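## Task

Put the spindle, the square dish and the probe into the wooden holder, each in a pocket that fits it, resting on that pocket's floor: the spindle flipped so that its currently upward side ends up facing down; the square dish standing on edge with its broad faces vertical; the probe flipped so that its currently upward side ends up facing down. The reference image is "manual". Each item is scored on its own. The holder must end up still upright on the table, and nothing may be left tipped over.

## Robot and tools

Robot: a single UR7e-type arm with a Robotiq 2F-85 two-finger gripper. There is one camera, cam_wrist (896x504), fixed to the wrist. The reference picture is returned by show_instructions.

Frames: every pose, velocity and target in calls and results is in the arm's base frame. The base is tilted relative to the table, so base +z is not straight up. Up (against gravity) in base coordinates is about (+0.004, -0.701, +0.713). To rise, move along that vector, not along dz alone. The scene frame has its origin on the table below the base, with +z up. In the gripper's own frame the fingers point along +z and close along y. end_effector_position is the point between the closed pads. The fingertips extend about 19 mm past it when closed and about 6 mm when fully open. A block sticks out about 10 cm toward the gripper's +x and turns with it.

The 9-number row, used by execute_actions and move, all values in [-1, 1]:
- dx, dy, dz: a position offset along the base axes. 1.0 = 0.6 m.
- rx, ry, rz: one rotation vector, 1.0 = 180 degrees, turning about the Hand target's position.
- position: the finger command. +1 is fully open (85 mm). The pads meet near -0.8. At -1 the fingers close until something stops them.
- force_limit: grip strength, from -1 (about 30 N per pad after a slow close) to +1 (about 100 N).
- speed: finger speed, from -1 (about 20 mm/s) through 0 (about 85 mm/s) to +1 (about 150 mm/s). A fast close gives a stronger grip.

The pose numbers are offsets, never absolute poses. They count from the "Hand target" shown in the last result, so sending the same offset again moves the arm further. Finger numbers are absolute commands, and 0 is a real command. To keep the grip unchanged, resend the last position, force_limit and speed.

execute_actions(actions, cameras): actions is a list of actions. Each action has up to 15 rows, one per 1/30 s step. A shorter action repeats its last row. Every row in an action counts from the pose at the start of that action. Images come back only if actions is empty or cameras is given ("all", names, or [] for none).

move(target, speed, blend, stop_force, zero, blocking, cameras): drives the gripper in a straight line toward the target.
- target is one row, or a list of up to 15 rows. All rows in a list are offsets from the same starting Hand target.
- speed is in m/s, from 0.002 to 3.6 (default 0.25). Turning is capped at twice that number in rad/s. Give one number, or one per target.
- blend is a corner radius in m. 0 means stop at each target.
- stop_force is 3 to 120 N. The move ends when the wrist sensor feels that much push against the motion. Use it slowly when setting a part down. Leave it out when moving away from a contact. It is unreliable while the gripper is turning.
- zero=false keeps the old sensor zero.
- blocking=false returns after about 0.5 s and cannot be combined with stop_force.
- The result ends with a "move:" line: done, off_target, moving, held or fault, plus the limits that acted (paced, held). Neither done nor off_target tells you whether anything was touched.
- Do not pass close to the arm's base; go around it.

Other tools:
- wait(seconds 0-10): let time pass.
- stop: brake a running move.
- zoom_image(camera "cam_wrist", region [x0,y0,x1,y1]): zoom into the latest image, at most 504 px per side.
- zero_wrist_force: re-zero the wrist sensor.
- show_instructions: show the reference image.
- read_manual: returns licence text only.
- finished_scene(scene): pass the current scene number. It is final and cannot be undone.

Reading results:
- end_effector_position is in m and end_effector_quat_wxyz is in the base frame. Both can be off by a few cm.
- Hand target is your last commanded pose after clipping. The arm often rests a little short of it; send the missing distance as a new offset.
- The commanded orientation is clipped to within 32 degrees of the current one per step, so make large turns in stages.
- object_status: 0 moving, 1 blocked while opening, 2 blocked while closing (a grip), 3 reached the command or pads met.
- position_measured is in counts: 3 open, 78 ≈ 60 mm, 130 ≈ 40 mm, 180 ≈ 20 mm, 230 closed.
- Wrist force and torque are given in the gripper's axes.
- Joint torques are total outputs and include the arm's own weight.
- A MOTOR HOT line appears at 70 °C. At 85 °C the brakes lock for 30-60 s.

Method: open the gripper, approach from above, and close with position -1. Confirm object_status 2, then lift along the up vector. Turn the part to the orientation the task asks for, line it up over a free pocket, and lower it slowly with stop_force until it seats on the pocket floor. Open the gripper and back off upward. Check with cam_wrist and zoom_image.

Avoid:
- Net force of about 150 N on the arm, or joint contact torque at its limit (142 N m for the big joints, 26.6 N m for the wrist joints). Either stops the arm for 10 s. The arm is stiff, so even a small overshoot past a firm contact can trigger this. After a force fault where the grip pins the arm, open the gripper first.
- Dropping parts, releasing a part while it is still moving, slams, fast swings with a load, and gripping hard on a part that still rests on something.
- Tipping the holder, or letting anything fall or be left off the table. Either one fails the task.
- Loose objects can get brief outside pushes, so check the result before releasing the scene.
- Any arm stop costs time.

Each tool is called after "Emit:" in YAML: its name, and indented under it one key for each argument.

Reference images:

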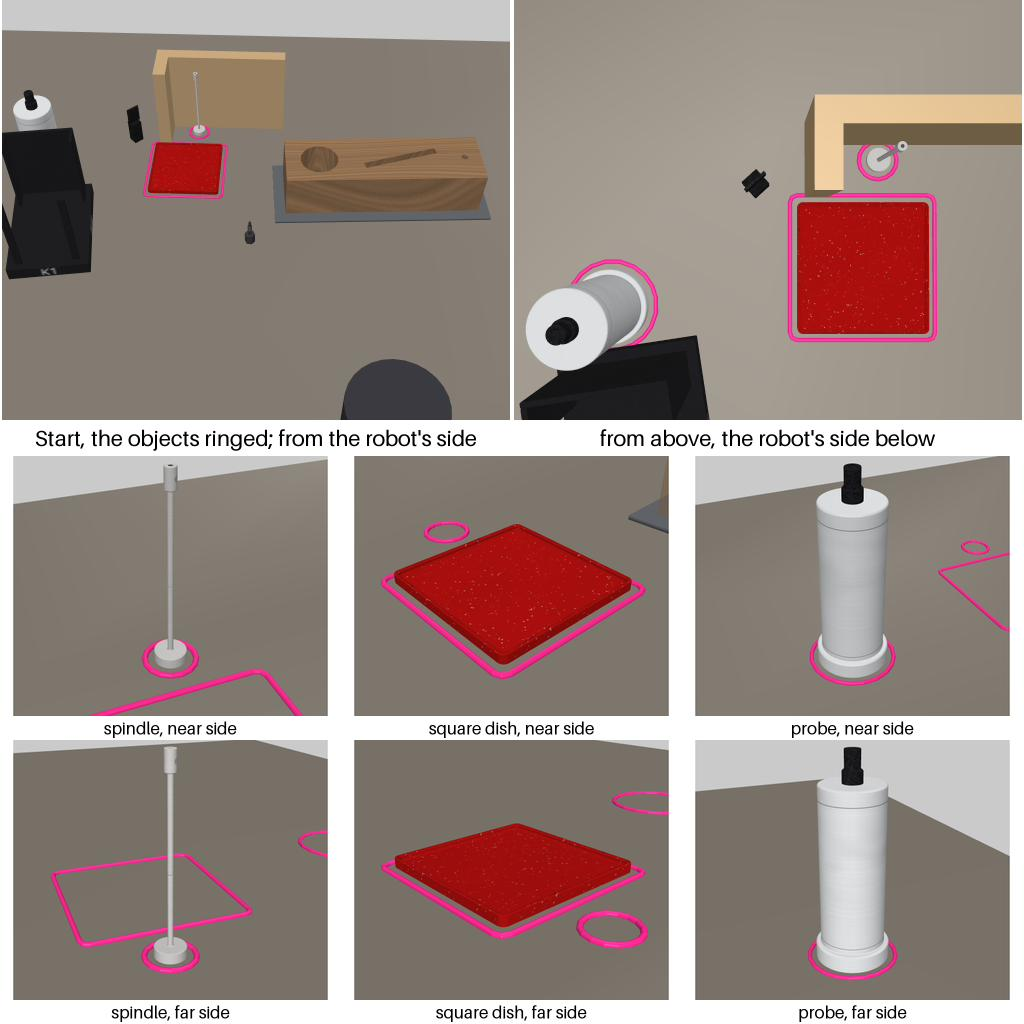

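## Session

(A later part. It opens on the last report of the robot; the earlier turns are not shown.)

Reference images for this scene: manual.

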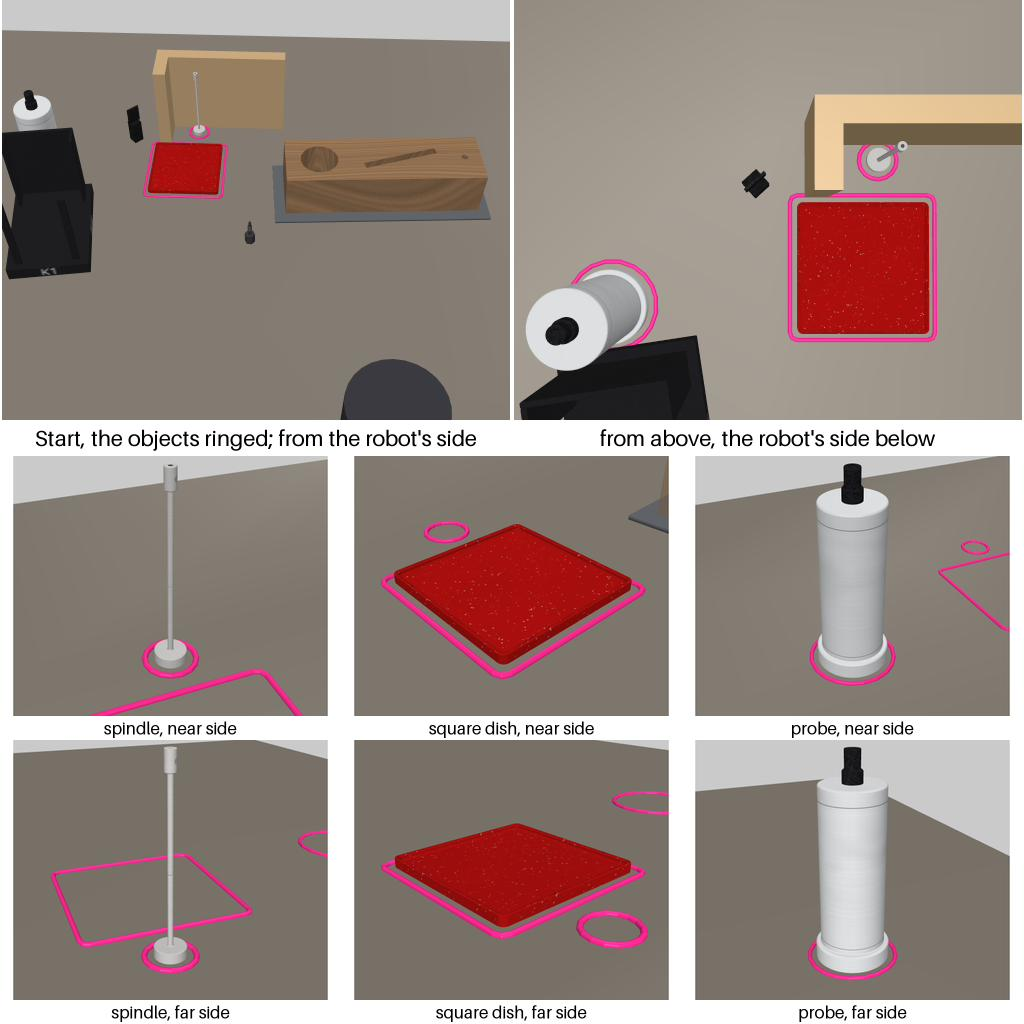

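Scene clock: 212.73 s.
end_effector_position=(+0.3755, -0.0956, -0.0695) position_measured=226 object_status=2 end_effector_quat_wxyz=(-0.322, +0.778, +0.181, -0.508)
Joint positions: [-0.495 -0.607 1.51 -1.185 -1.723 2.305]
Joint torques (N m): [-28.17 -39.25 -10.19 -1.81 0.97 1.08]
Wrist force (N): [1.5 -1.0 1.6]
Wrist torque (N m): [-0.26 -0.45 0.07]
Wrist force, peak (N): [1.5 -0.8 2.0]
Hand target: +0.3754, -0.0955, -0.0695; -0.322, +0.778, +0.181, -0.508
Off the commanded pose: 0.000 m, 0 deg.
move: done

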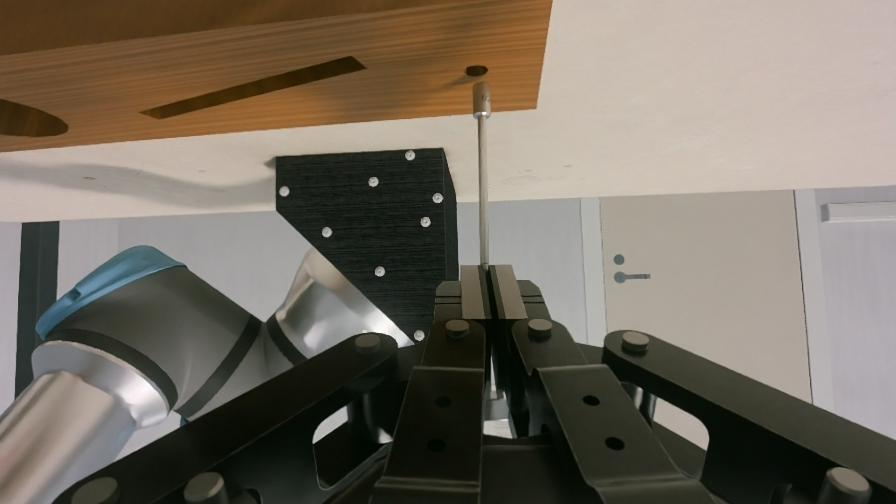

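Emit:
move:
  target: [-0.0117,0.0014,0.0014,0,0,0,-1,-0.7,-0.8]
  speed: 0.08
  cameras: ["cam_wrist"]

Emit:
zoom_image:
  camera: "cam_wrist"
  region: [390, 0, 590, 200]

Scene clock: 215.30 s.
end_effector_position=(+0.3685, -0.0947, -0.0687) position_measured=226 object_status=2 end_effector_quat_wxyz=(-0.322, +0.778, +0.181, -0.508)
Joint positions: [-0.499 -0.619 1.536 -1.199 -1.727 2.304]
Joint torques (N m): [-45.78 -38.52 -10.23 -1.86 -4.43 -1.42]
Wrist force (N): [1.4 -0.6 1.7]
Wrist torque (N m): [-0.20 -0.44 0.17]
Wrist force, peak (N): [1.5 -0.9 1.7]
Hand target: +0.3684, -0.0946, -0.0687; -0.322, +0.778, +0.181, -0.508
Off the commanded pose: 0.000 m, 0 deg.
move: done

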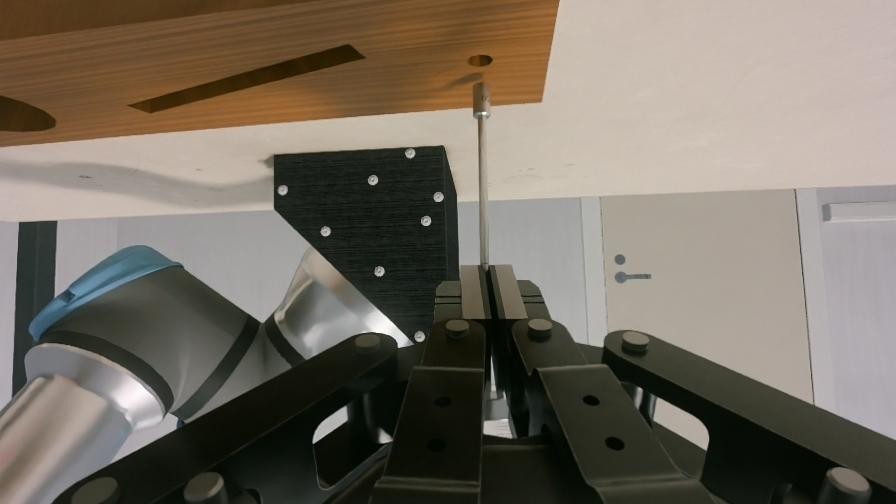

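Scaled by 2.520 from the camera's 896x504 image, which has a finer 1280x720 frame.

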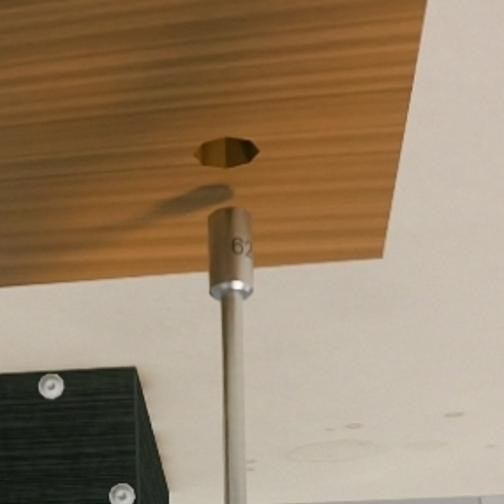

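Emit:
move:
  target: [0.0,0.0192,-0.0197,0,0,0,-1,-0.7,-0.8]
  speed: 0.012
  stop_force: 3
  cameras: ["cam_wrist"]

Emit:
zoom_image:
  camera: "cam_wrist"
  region: [390, 0, 590, 200]

Scene clock: 219.00 s.
end_effector_position=(+0.3684, -0.0920, -0.0715) position_measured=226 object_status=2 end_effector_quat_wxyz=(-0.322, +0.778, +0.181, -0.508)
Joint positions: [-0.495 -0.615 1.538 -1.205 -1.723 2.305]
Joint torques (N m): [-45.11 -37.16 -26.09 0.66 -2.88 -1.18]
Wrist force (N): [-2.6 -1.1 -0.3]
Wrist torque (N m): [-0.23 -0.45 0.00]
Wrist force, peak (N): [-12.0 -0.6 -4.9]
Hand target: +0.3684, -0.0920, -0.0715; -0.322, +0.778, +0.181, -0.508 (not the last commanded pose)
Off the commanded pose: 0.013 m, 0 deg.
move: contact

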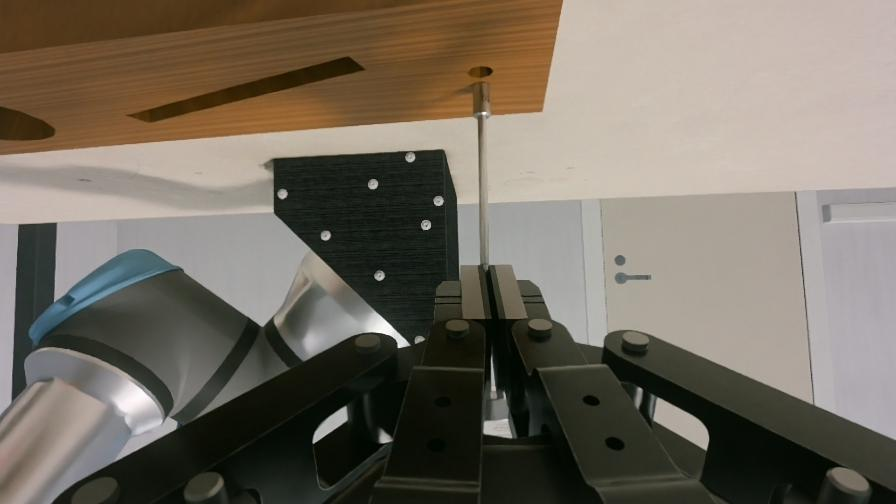

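Scaled by 2.520 from the camera's 896x504 image, which has a finer 1280x720 frame.

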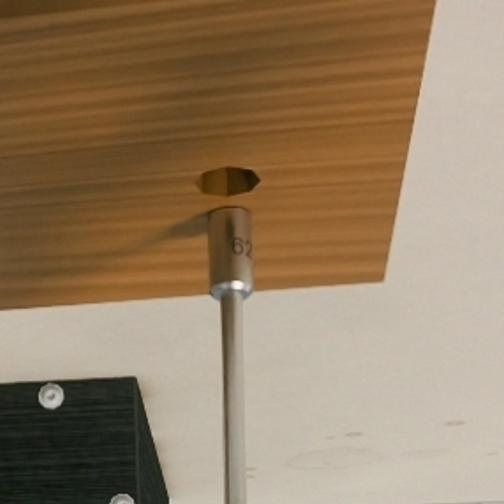

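Emit:
move:
  target:
    - [0,-0.0047,0.0048,0,0,0,-1,-0.7,-0.8]
    - [0.0125,-0.0043,0.005,0,0,0,-1,-0.7,-0.8]
  speed: 0.05
  cameras: ["cam_wrist"]

Emit:
zoom_image:
  camera: "cam_wrist"
  region: [390, 0, 590, 200]

Scene clock: 223.40 s.
end_effector_position=(+0.3758, -0.0946, -0.0685) position_measured=226 object_status=2 end_effector_quat_wxyz=(-0.322, +0.778, +0.181, -0.508)
Joint positions: [-0.493 -0.609 1.511 -1.184 -1.721 2.305]
Joint torques (N m): [-29.02 -25.27 -26.81 1.22 1.09 1.39]
Wrist force (N): [1.3 -1.0 1.6]
Wrist torque (N m): [-0.26 -0.42 0.00]
Wrist force, peak (N): [-2.6 -1.2 -0.2]
Hand target: +0.3759, -0.0945, -0.0685; -0.322, +0.778, +0.181, -0.508
Off the commanded pose: 0.000 m, 0 deg.
move: done

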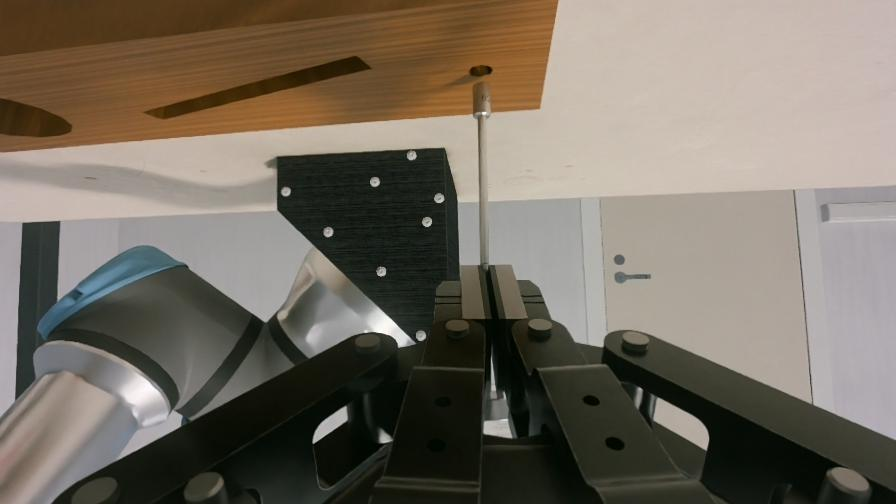

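Scaled by 2.520 from the camera's 896x504 image, which has a finer 1280x720 frame.

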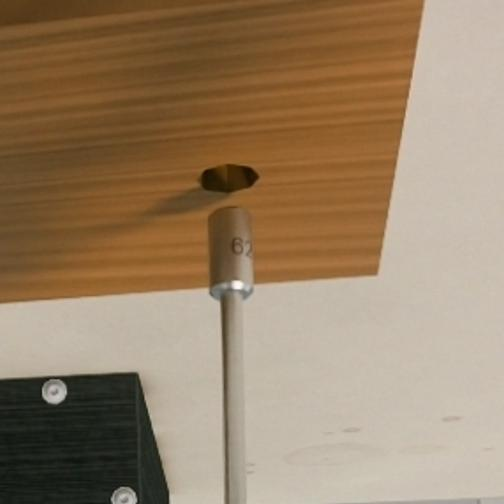

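Emit:
move:
  target: [0.0,0.0351,-0.0356,0,0,0,-1,-0.7,-0.8]
  speed: 0.012
  stop_force: 3
  cameras: ["cam_wrist"]

Emit:
zoom_image:
  camera: "cam_wrist"
  region: [390, 0, 590, 200]

Scene clock: 226.13 s.
end_effector_position=(+0.3759, -0.0916, -0.0715) position_measured=226 object_status=2 end_effector_quat_wxyz=(-0.322, +0.778, +0.181, -0.508)
Joint positions: [-0.489 -0.605 1.512 -1.19 -1.717 2.307]
Joint torques (N m): [-44.92 -37.06 -26.15 0.67 -2.72 -1.21]
Wrist force (N): [-3.7 -1.3 -1.4]
Wrist torque (N m): [-0.25 -0.50 -0.01]
Wrist force, peak (N): [-12.6 -1.0 -6.0]
Hand target: +0.3759, -0.0916, -0.0715; -0.322, +0.778, +0.181, -0.508 (not the last commanded pose)
Off the commanded pose: 0.026 m, 0 deg.
move: contact

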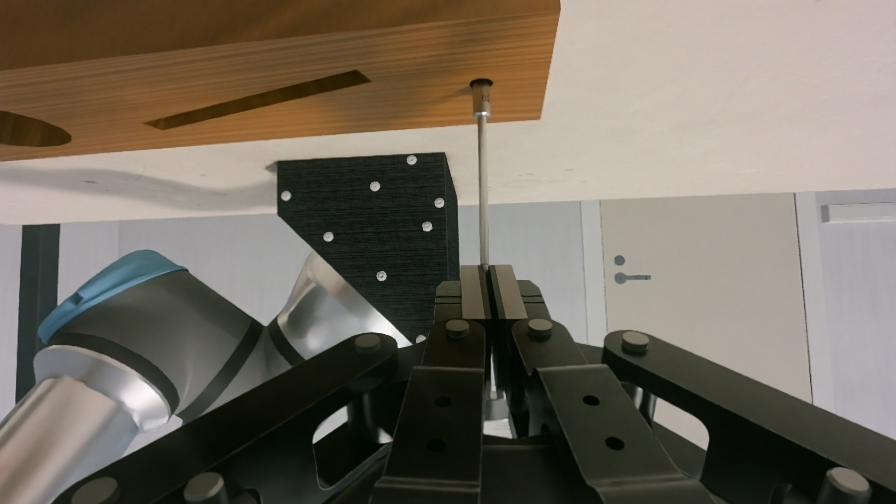

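Scaled by 2.520 from the camera's 896x504 image, which has a finer 1280x720 frame.

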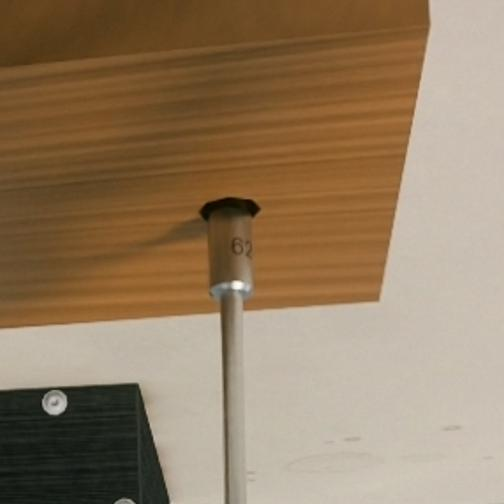

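Emit:
move:
  target:
    - [0,-0.0023,0.0024,0,0,0,-1,-0.7,-0.8]
    - [0.0023,-0.0023,0.0024,0,0,0,-1,-0.7,-0.8]
  speed: 0.04

Emit:
move:
  target: [0.0,0.0351,-0.0356,0,0,0,-1,-0.7,-0.8]
  speed: 0.012
  stop_force: 3
  cameras: ["cam_wrist"]

Emit:
zoom_image:
  camera: "cam_wrist"
  region: [390, 0, 590, 200]

Scene clock: 229.60 s.
end_effector_position=(+0.3771, -0.0930, -0.0700) position_measured=226 object_status=2 end_effector_quat_wxyz=(-0.322, +0.778, +0.181, -0.508)
Joint positions: [-0.49 -0.605 1.507 -1.184 -1.718 2.306]
Joint torques (N m): [-27.89 -24.27 -26.76 1.27 0.95 0.99]
Wrist force (N): [1.3 -1.1 1.3]
Wrist torque (N m): [-0.27 -0.43 0.07]
Wrist force, peak (N): [-3.9 -1.3 -1.5]
Hand target: +0.3773, -0.0929, -0.0700; -0.322, +0.778, +0.181, -0.508
Off the commanded pose: 0.000 m, 0 deg.
move: done

Scene clock: 233.13 s.
end_effector_position=(+0.3773, -0.0719, -0.0914) position_measured=226 object_status=2 end_effector_quat_wxyz=(-0.322, +0.778, +0.181, -0.508)
Joint positions: [-0.46 -0.572 1.516 -1.225 -1.689 2.315]
Joint torques (N m): [-28.59 -25.91 -8 -1.68 1.06 1.45]
Wrist force (N): [0.9 -0.9 1.5]
Wrist torque (N m): [-0.21 -0.38 0.00]
Wrist force, peak (N): [1.4 -1.1 1.5]
Hand target: +0.3773, -0.0719, -0.0914; -0.322, +0.778, +0.181, -0.508
Off the commanded pose: 0.000 m, 0 deg.
move: done

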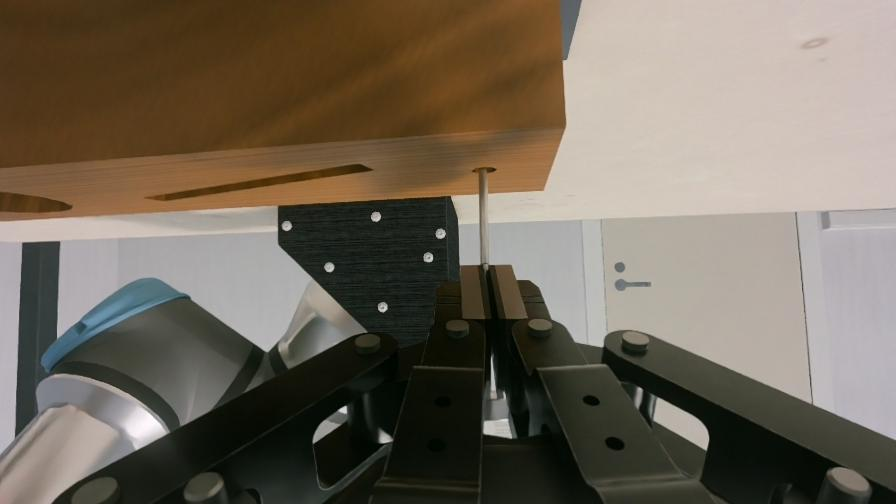

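Scaled by 2.520 from the camera's 896x504 image, which has a finer 1280x720 frame.

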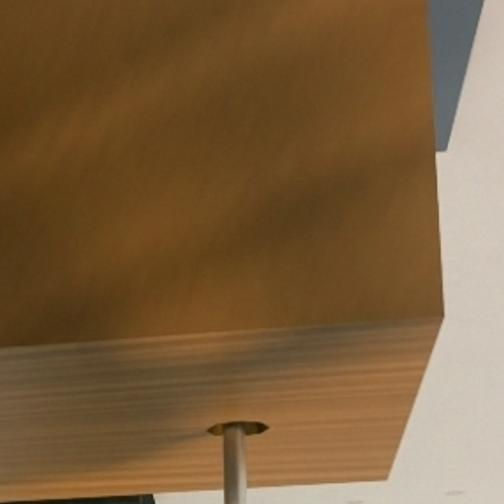

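Emit:
move:
  target: [0.0,0.0304,-0.0309,0,0,0,-1,-0.7,-0.8]
  speed: 0.012
  stop_force: 3
  cameras: ["cam_wrist"]

Scene clock: 236.63 s.
end_effector_position=(+0.3772, -0.0673, -0.0960) position_measured=226 object_status=2 end_effector_quat_wxyz=(-0.322, +0.778, +0.181, -0.508)
Joint positions: [-0.453 -0.565 1.517 -1.233 -1.683 2.317]
Joint torques (N m): [-46.13 -38.35 -24.12 0.94 -3.63 -1.15]
Wrist force (N): [-2.6 -0.9 -0.3]
Wrist torque (N m): [-0.23 -0.45 0.01]
Wrist force, peak (N): [-5.2 -0.9 -1.7]
Hand target: +0.3772, -0.0673, -0.0960; -0.322, +0.778, +0.181, -0.508 (not the last commanded pose)
Off the commanded pose: 0.020 m, 0 deg.
move: contact

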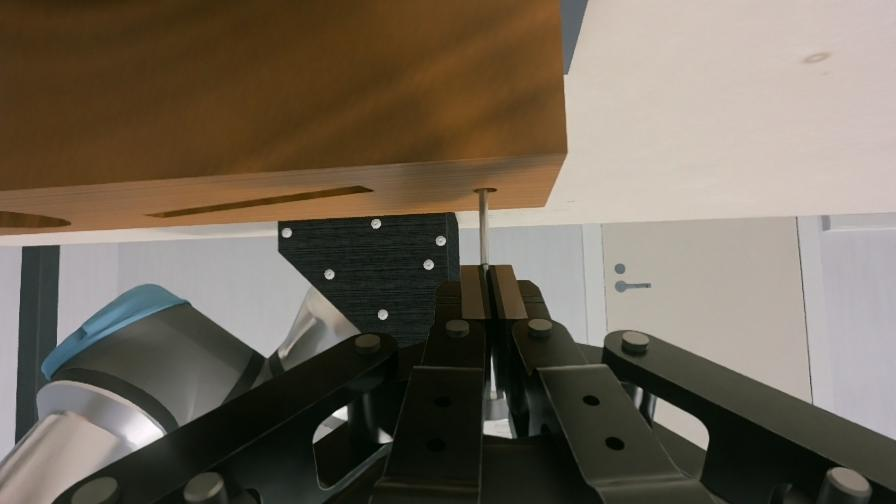

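Emit:
move:
  target: [0.0,0.0117,-0.0119,0,0,0,-1,-0.7,-0.8]
  speed: 0.008
  stop_force: 5

Scene clock: 239.57 s.
end_effector_position=(+0.3773, -0.0670, -0.0965) position_measured=226 object_status=2 end_effector_quat_wxyz=(-0.322, +0.778, +0.181, -0.508)
Joint positions: [-0.452 -0.564 1.517 -1.234 -1.682 2.317]
Joint torques (N m): [-44.19 -36.64 -13.76 0.2 -2.57 -1.25]
Wrist force (N): [-8.0 -0.8 -2.9]
Wrist torque (N m): [-0.16 -0.50 -0.01]
Wrist force, peak (N): [-9.6 -0.8 -3.7]
Hand target: +0.3773, -0.0670, -0.0965; -0.322, +0.778, +0.181, -0.508 (not the last commanded pose)
Off the commanded pose: 0.009 m, 0 deg.
move: contact

Emit:
move:
  target: [0,0,0,0,0,0,-0.3,-0.7,-1]
  cameras: ["cam_wrist"]

Scene clock: 242.70 s.
end_effector_position=(+0.3773, -0.0670, -0.0965) position_measured=167 object_status=0 end_effector_quat_wxyz=(-0.322, +0.778, +0.181, -0.508)
Joint positions: [-0.452 -0.564 1.517 -1.234 -1.682 2.317]
Joint torques (N m): [-43.81 -36.73 -23.5 0.17 -2.49 -1.25]
Wrist force (N): [0.7 -0.8 1.6]
Wrist torque (N m): [-0.21 -0.38 0.00]
Wrist force, peak (N): [-8.0 -1.1 -3.0]
Hand target: +0.3773, -0.0670, -0.0965; -0.322, +0.778, +0.181, -0.508
Off the commanded pose: 0.000 m, 0 deg.
move: done

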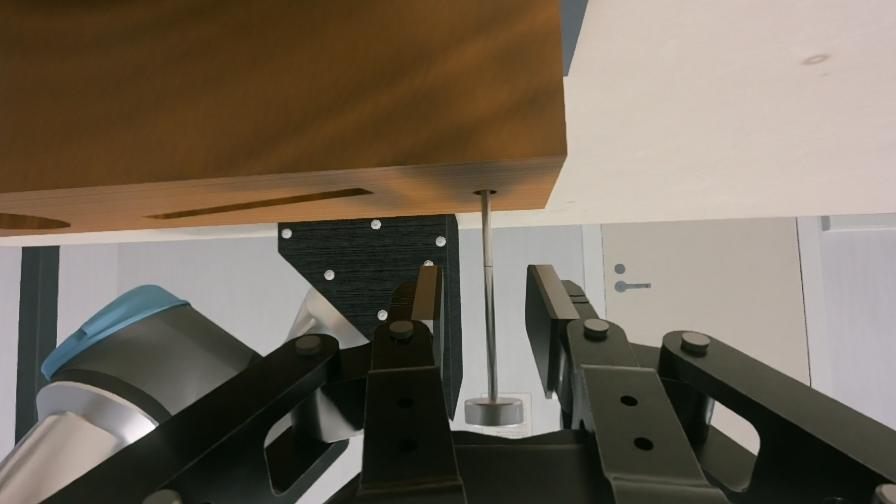

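Emit:
move:
  target:
    - [0.1815,-0.0587,0.0597,0,0,0,-0.3,-0.7,-1]
    - [0.122,0.0252,0.3678,-0.2826,0.108,-0.5101,-0.3,-0.7,-1]
    - [-0.054,0.393,0.4502,-0.2826,0.108,-0.5101,-0.3,-0.7,-1]
  speed: [0.12,0.45,0.35]
  blend: [0.02,0.04,0]
  cameras: ["cam_wrist"]

Emit:
zoom_image:
  camera: "cam_wrist"
  region: [400, 20, 680, 280]

Scene clock: 253.07 s.
end_effector_position=(+0.3449, +0.1688, +0.1735) position_measured=167 object_status=3 end_effector_quat_wxyz=(-0.272, +0.638, -0.671, -0.264)
Joint positions: [-0.439 -1.893 2.351 -1.664 -0.868 4.189]
Joint torques (N m): [-3.01 -4.24 -13.12 -3.82 2.6 1.52]
Wrist force (N): [1.0 0.6 0.8]
Wrist torque (N m): [-0.17 -0.43 -0.13]
Wrist force, peak (N): [2.1 -0.9 1.6]
Hand target: +0.3449, +0.1688, +0.1736; -0.272, +0.638, -0.671, -0.264
Off the commanded pose: 0.000 m, 0 deg.
move: done

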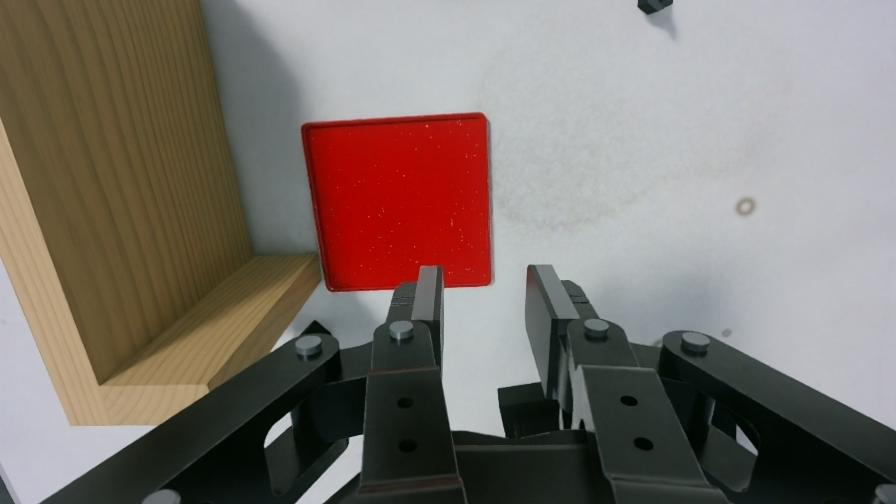

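Scaled by 1.800 from the camera's 896x504 image, which has a finer 1280x720 frame.

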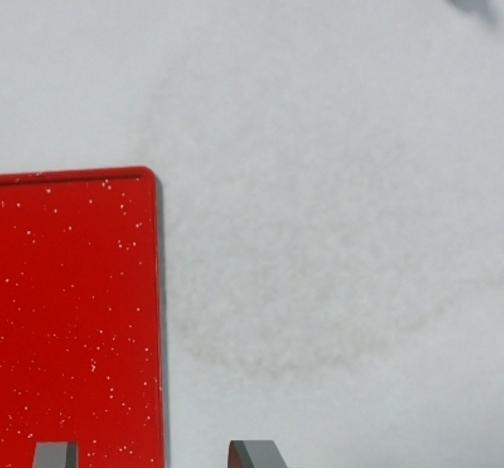

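Emit:
zoom_image:
  camera: "cam_wrist"
  region: [430, 90, 530, 190]

Emit:
zoom_image:
  camera: "cam_wrist"
  region: [290, 90, 390, 190]

Scaled by 5.040 from the camera's 896x504 image, which has a finer 1280x720 frame.

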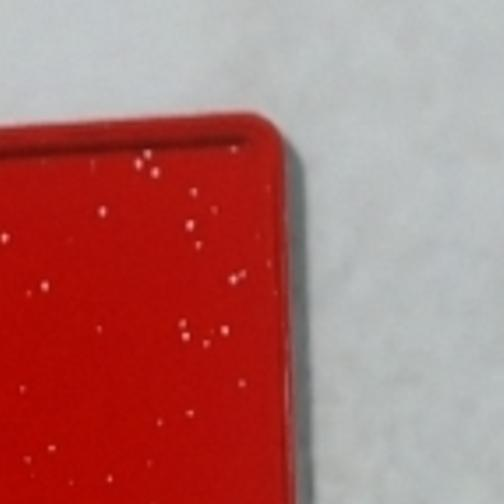

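Scaled by 5.040 from the camera's 896x504 image, which has a finer 1280x720 frame.

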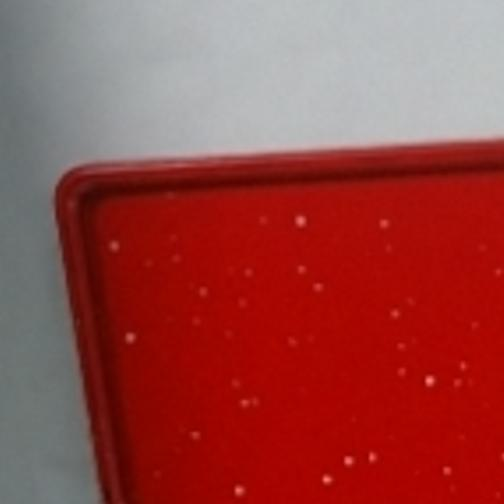

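Emit:
move:
  target: [-0.0213,0.0876,-0.089,0,0,0,-0.4,-0.6,-1]
  speed: 0.15
  cameras: ["cam_wrist"]

Emit:
zoom_image:
  camera: "cam_wrist"
  region: [360, 0, 620, 330]

Scene clock: 263.20 s.
end_effector_position=(+0.3321, +0.2214, +0.1202) position_measured=179 object_status=3 end_effector_quat_wxyz=(-0.272, +0.638, -0.671, -0.264)
Joint positions: [-0.293 -1.812 2.497 -2.014 -0.824 4.375]
Joint torques (N m): [0.08 6.3 -9.87 -3.59 2.68 1.08]
Wrist force (N): [1.2 0.1 0.6]
Wrist torque (N m): [-0.25 -0.37 -0.15]
Wrist force, peak (N): [1.2 0.1 1.2]
Hand target: +0.3321, +0.2214, +0.1202; -0.272, +0.638, -0.671, -0.264
Off the commanded pose: 0.000 m, 0 deg.
move: done

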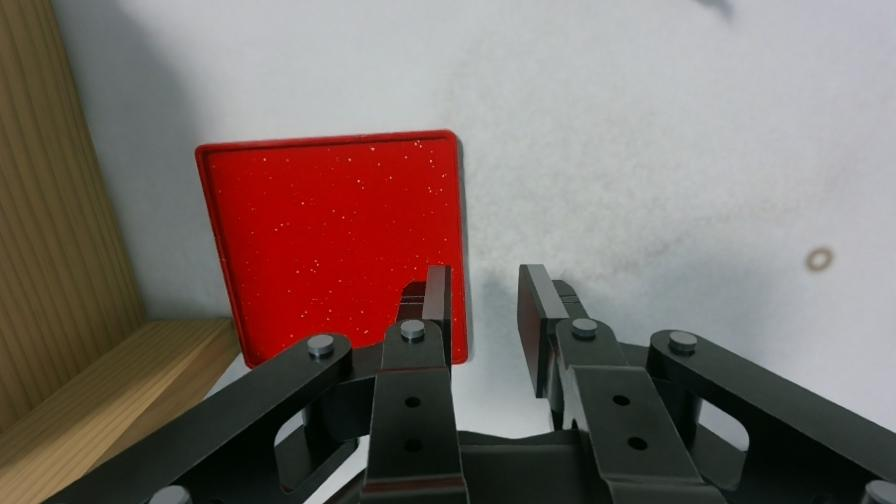

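Scaled by 1.527 from the camera's 896x504 image, which has a finer 1280x720 frame.

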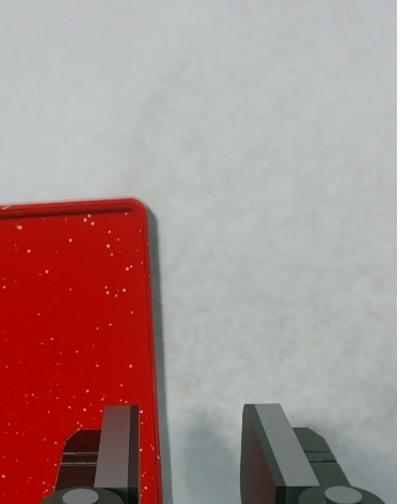

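Emit:
move:
  target: [0.0098,0.0257,-0.0262,0.0001,-0.0097,0.0099,-0.4,-0.6,-1]
  speed: 0.08
  cameras: ["cam_wrist"]

Emit:
zoom_image:
  camera: "cam_wrist"
  region: [360, 120, 620, 420]

Scene clock: 267.67 s.
end_effector_position=(+0.3380, +0.2368, +0.1045) position_measured=179 object_status=3 end_effector_quat_wxyz=(-0.278, +0.652, -0.657, -0.258)
Joint positions: [-0.24 -1.735 2.513 -2.156 -0.812 4.403]
Joint torques (N m): [-0.32 3.94 -8.9 -3.91 2.65 1.33]
Wrist force (N): [1.1 0.6 0.8]
Wrist torque (N m): [-0.14 -0.37 -0.12]
Wrist force, peak (N): [1.4 0.2 0.9]
Hand target: +0.3380, +0.2368, +0.1045; -0.278, +0.652, -0.656, -0.258
Off the commanded pose: 0.000 m, 0 deg.
move: done

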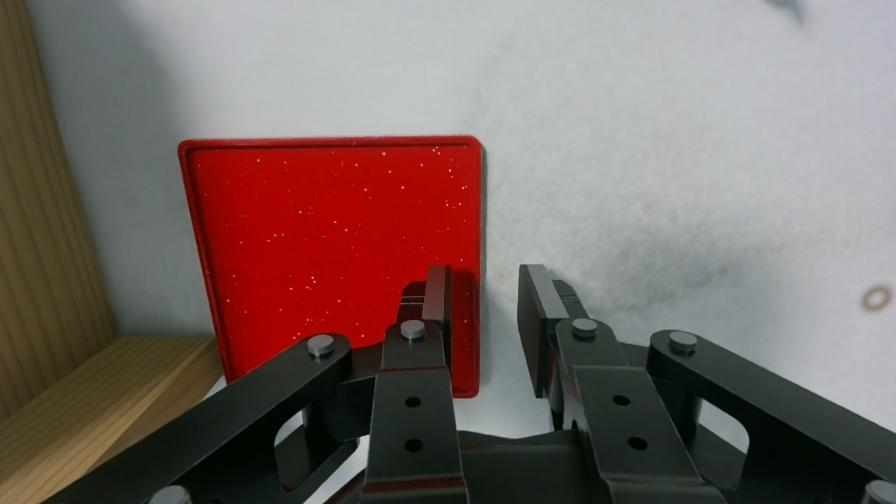

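Scaled by 1.680 from the camera's 896x504 image, which has a finer 1280x720 frame.

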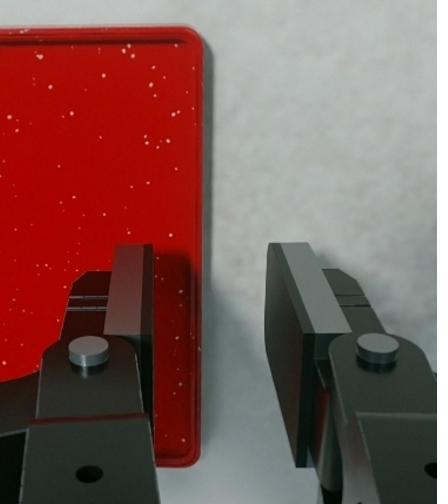

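Emit:
move:
  target: [0.0023,0.0060,-0.006,0.0,-0.0047,0.0048,-0.4,-0.6,-1]
  speed: 0.05

Emit:
move:
  target: [0.0,0.0210,-0.0214,0,0,0,-0.4,-0.6,-1]
  speed: 0.008
  stop_force: 3
  cameras: ["cam_wrist"]

Emit:
zoom_image:
  camera: "cam_wrist"
  region: [400, 120, 560, 440]

Scene clock: 272.20 s.
end_effector_position=(+0.3394, +0.2404, +0.1009) position_measured=179 object_status=3 end_effector_quat_wxyz=(-0.281, +0.659, -0.650, -0.256)
Joint positions: [-0.228 -1.716 2.515 -2.188 -0.809 4.398]
Joint torques (N m): [-1.96 1.48 -8.28 -3.56 2.6 -1.45]
Wrist force (N): [1.3 0.2 0.5]
Wrist torque (N m): [-0.20 -0.39 0.04]
Wrist force, peak (N): [1.5 0.1 0.8]
Hand target: +0.3394, +0.2404, +0.1009; -0.281, +0.659, -0.649, -0.256
Off the commanded pose: 0.000 m, 0 deg.
move: done

Scene clock: 274.13 s.
end_effector_position=(+0.3393, +0.2440, +0.0972) position_measured=179 object_status=3 end_effector_quat_wxyz=(-0.281, +0.659, -0.649, -0.256)
Joint positions: [-0.216 -1.7 2.521 -2.22 -0.807 4.413]
Joint torques (N m): [-17.9 -10.04 -24.2 -0.03 -2.75 -1.54]
Wrist force (N): [1.4 -1.7 -4.6]
Wrist torque (N m): [-0.10 -0.40 0.00]
Wrist force, peak (N): [0.1 4.6 -33.2]
Hand target: +0.3393, +0.2440, +0.0972; -0.281, +0.659, -0.649, -0.256 (not the last commanded pose)
Off the commanded pose: 0.013 m, 0 deg.
move: contact

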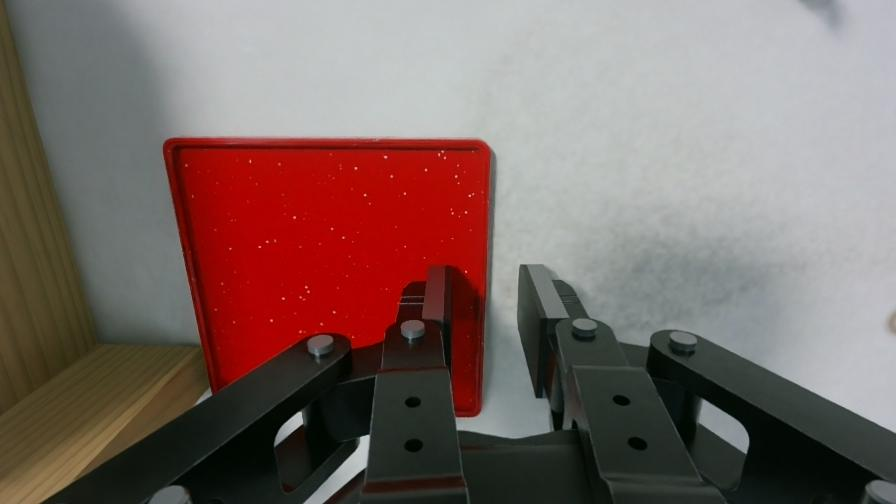

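Scaled by 1.575 from the camera's 896x504 image, which has a finer 1280x720 frame.

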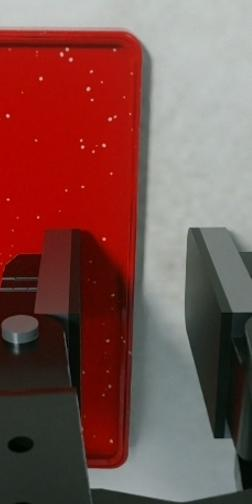

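Emit:
move:
  target:
    - [0.0,-0.0007,0.0007,0,0,0,-0.4,-0.6,-1]
    - [0.0,-0.0007,0.0007,0,0,0,-1,-0.6,-0.9]
  speed: 0.02
  cameras: ["cam_wrist"]

Emit:
zoom_image:
  camera: "cam_wrist"
  region: [400, 120, 560, 440]

Scene clock: 278.40 s.
end_effector_position=(+0.3393, +0.2436, +0.0976) position_measured=226 object_status=0 end_effector_quat_wxyz=(-0.281, +0.659, -0.649, -0.256)
Joint positions: [-0.217 -1.702 2.52 -2.216 -0.807 4.411]
Joint torques (N m): [-18.31 -10.11 -25.61 -1.26 -2.09 -1.46]
Wrist force (N): [1.2 0.0 0.1]
Wrist torque (N m): [-0.25 -0.44 0.01]
Wrist force, peak (N): [1.6 -1.8 -4.7]
Hand target: +0.3393, +0.2436, +0.0976; -0.281, +0.659, -0.649, -0.256
Off the commanded pose: 0.000 m, 0 deg.
move: done

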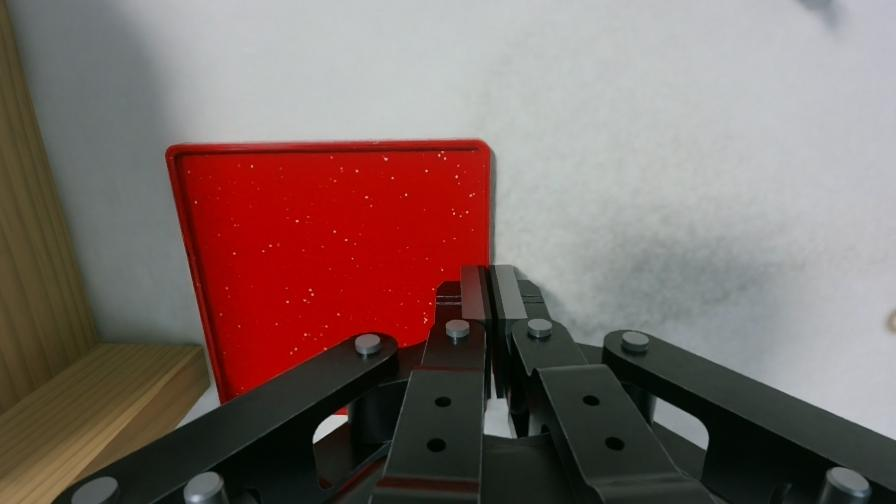

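Scaled by 1.575 from the camera's 896x504 image, which has a finer 1280x720 frame.

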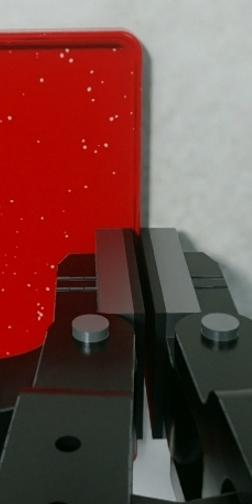

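Emit:
move:
  target: [0.0001,-0.0234,0.0238,0,0,0,-1,-0.6,-0.9]
  speed: 0.03
  cameras: ["cam_wrist"]

Scene clock: 280.33 s.
end_effector_position=(+0.3394, +0.2296, +0.1119) position_measured=226 object_status=2 end_effector_quat_wxyz=(-0.281, +0.659, -0.649, -0.256)
Joint positions: [-0.261 -1.758 2.497 -2.097 -0.815 4.352]
Joint torques (N m): [-19.17 -8.17 -28.8 -1.23 -2.8 -1.43]
Wrist force (N): [1.5 0.0 2.6]
Wrist torque (N m): [-0.32 -0.41 0.02]
Wrist force, peak (N): [1.4 0.2 2.8]
Hand target: +0.3394, +0.2295, +0.1119; -0.281, +0.659, -0.649, -0.256
Off the commanded pose: 0.000 m, 0 deg.
move: done

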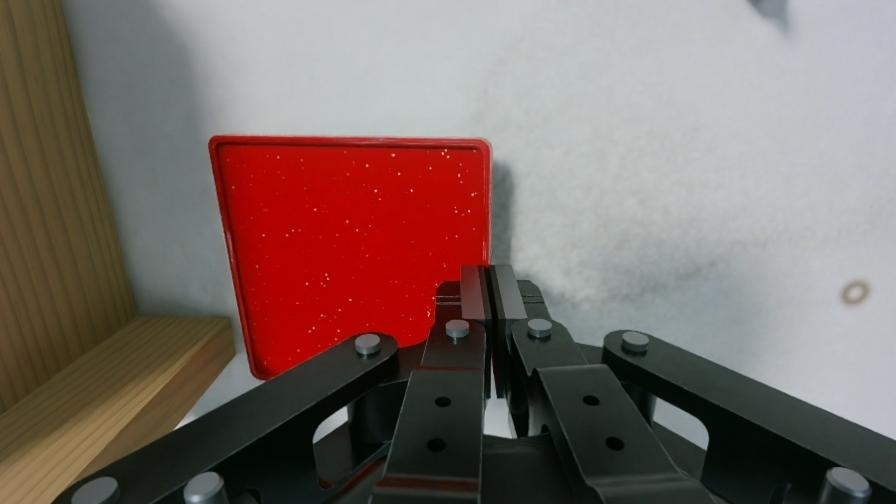

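Emit:
move:
  target:
    - [0,0,0,0,0,0,-0.97,-0.1,-0.8]
    - [0.051,-0.0348,0.0355,-0.0143,0.158,0.1556,-0.97,-0.1,-0.8]
  speed: 0.1
  cameras: ["cam_wrist"]

Scene clock: 309.73 s.
end_effector_position=(+0.3700, +0.2087, +0.1332) position_measured=226 object_status=2 end_effector_quat_wxyz=(-0.031, +0.719, -0.527, -0.453)
Joint positions: [-0.112 -1.282 1.849 -1.284 -1.105 4.08]
Joint torques (N m): [-14.72 -13.76 -28.07 1.26 -3.76 -1.57]
Wrist force (N): [0.4 -0.3 1.5]
Wrist torque (N m): [-0.20 -0.21 -0.23]
Wrist force, peak (N): [1.4 -0.2 2.8]
Hand target: +0.3700, +0.2087, +0.1332; -0.030, +0.719, -0.526, -0.453
Off the commanded pose: 0.000 m, 0 deg.
move: done

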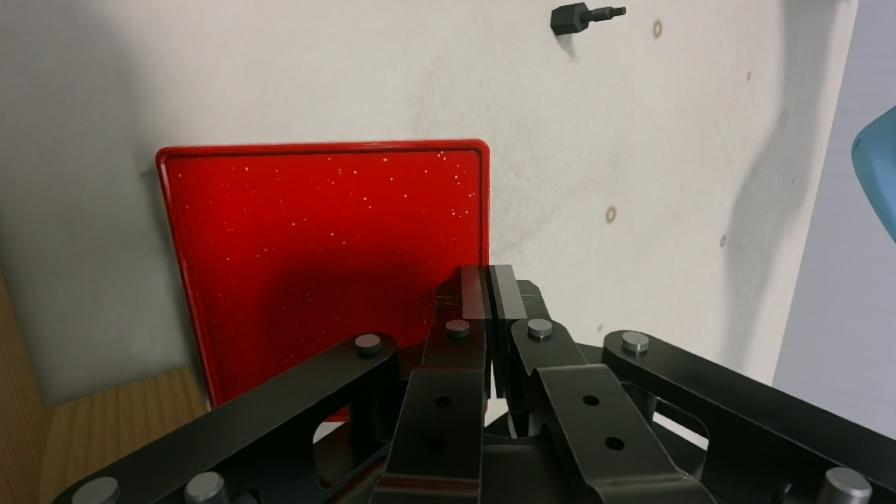

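Emit:
move:
  target: [0.0002,-0.0351,0.0356,-0.0018,0.0198,0.0194,-0.97,-0.1,-0.8]
  speed: 0.05
  cameras: ["cam_wrist"]

Scene clock: 311.97 s.
end_effector_position=(+0.3701, +0.1877, +0.1545) position_measured=226 object_status=2 end_effector_quat_wxyz=(+0.002, +0.720, -0.506, -0.475)
Joint positions: [-0.127 -1.256 1.764 -1.147 -1.173 4.039]
Joint torques (N m): [-35.25 -14.21 -28.29 0.88 -4.08 -1.49]
Wrist force (N): [0.7 -0.9 2.8]
Wrist torque (N m): [-0.29 -0.19 -0.26]
Wrist force, peak (N): [0.5 -1.1 3.0]
Hand target: +0.3701, +0.1876, +0.1546; +0.002, +0.720, -0.506, -0.475
Off the commanded pose: 0.000 m, 0 deg.
move: done

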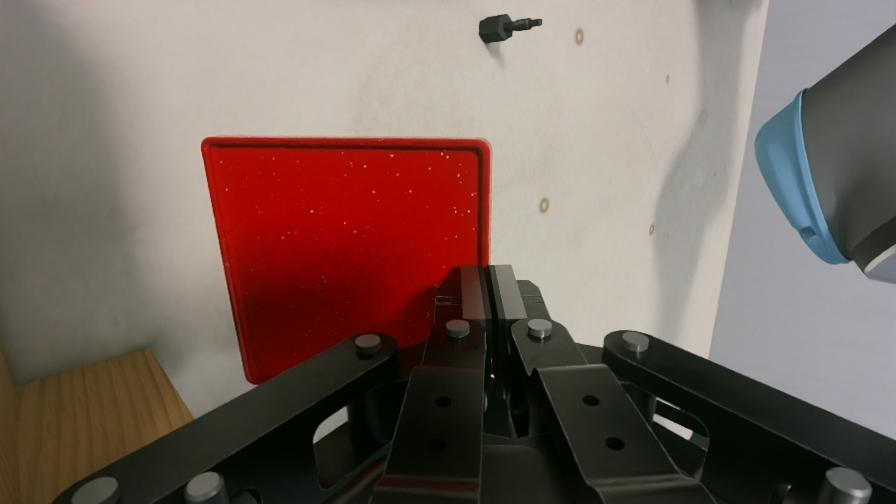

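Emit:
move:
  target:
    - [0.0345,-0.1833,0.1863,-0.0125,0.1382,0.136,-0.97,-0.1,-0.8]
    - [0.068,-0.4828,-0.1317,-0.0386,0.077,0.1944,-0.97,-0.1,-0.8]
  speed: [0.15,0.25]
  blend: [0.04,0]
  cameras: ["cam_wrist"]

Scene clock: 323.20 s.
end_effector_position=(+0.4109, -0.1019, +0.0757) position_measured=226 object_status=2 end_effector_quat_wxyz=(+0.247, +0.775, -0.291, -0.503)
Joint positions: [-0.326 -0.862 1.466 -1.017 -1.963 3.791]
Joint torques (N m): [-45.37 -21.49 -10.2 -1.59 -5.57 -1.38]
Wrist force (N): [-0.6 -2.6 2.4]
Wrist torque (N m): [-0.30 0.21 -0.43]
Wrist force, peak (N): [-0.6 -2.7 3.0]
Hand target: +0.4109, -0.1021, +0.0756; +0.247, +0.775, -0.291, -0.503
Off the commanded pose: 0.000 m, 0 deg.
move: done

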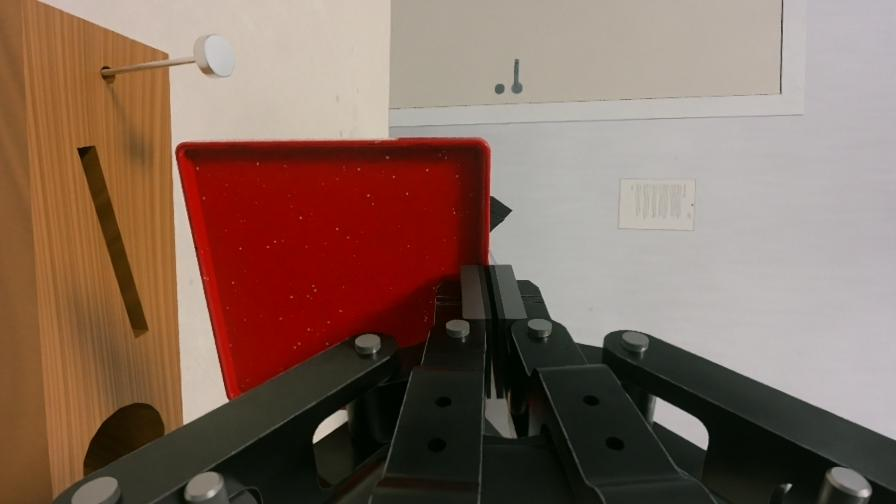

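Emit:
move:
  target: [-0.0628,0.07,-0.0949,-0.0009,0.0266,0.0298,-0.97,-0.1,-0.8]
  speed: 0.12
  cameras: ["cam_wrist"]

Emit:
zoom_image:
  camera: "cam_wrist"
  region: [0, 60, 360, 420]

Scene clock: 336.23 s.
end_effector_position=(+0.3734, -0.0602, +0.0189) position_measured=226 object_status=2 end_effector_quat_wxyz=(+0.283, +0.766, -0.244, -0.523)
Joint positions: [-0.242 -0.806 1.603 -1.122 -1.98 3.813]
Joint torques (N m): [-27.34 -23.69 -5.26 -1.07 -5.25 1.33]
Wrist force (N): [-0.8 -2.6 2.8]
Wrist torque (N m): [-0.23 0.30 -0.56]
Wrist force, peak (N): [-0.8 -3.4 3.2]
Hand target: +0.3732, -0.0601, +0.0186; +0.283, +0.766, -0.244, -0.523
Off the commanded pose: 0.000 m, 0 deg.
move: done

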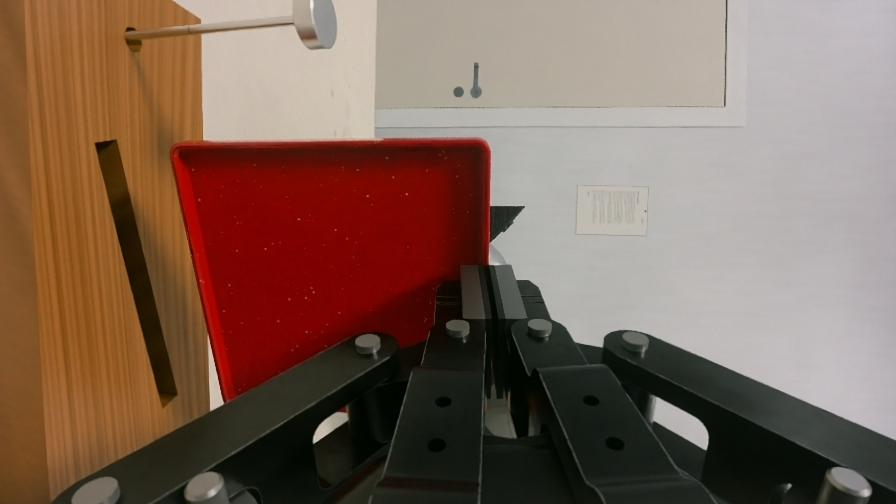

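Scaled by 1.400 from the camera's 896x504 image, which has a finer 1280x720 frame.

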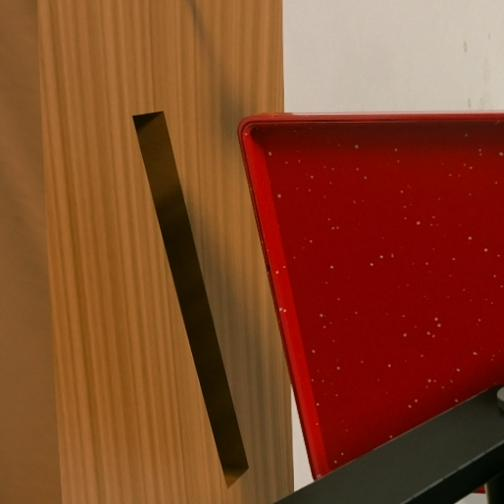

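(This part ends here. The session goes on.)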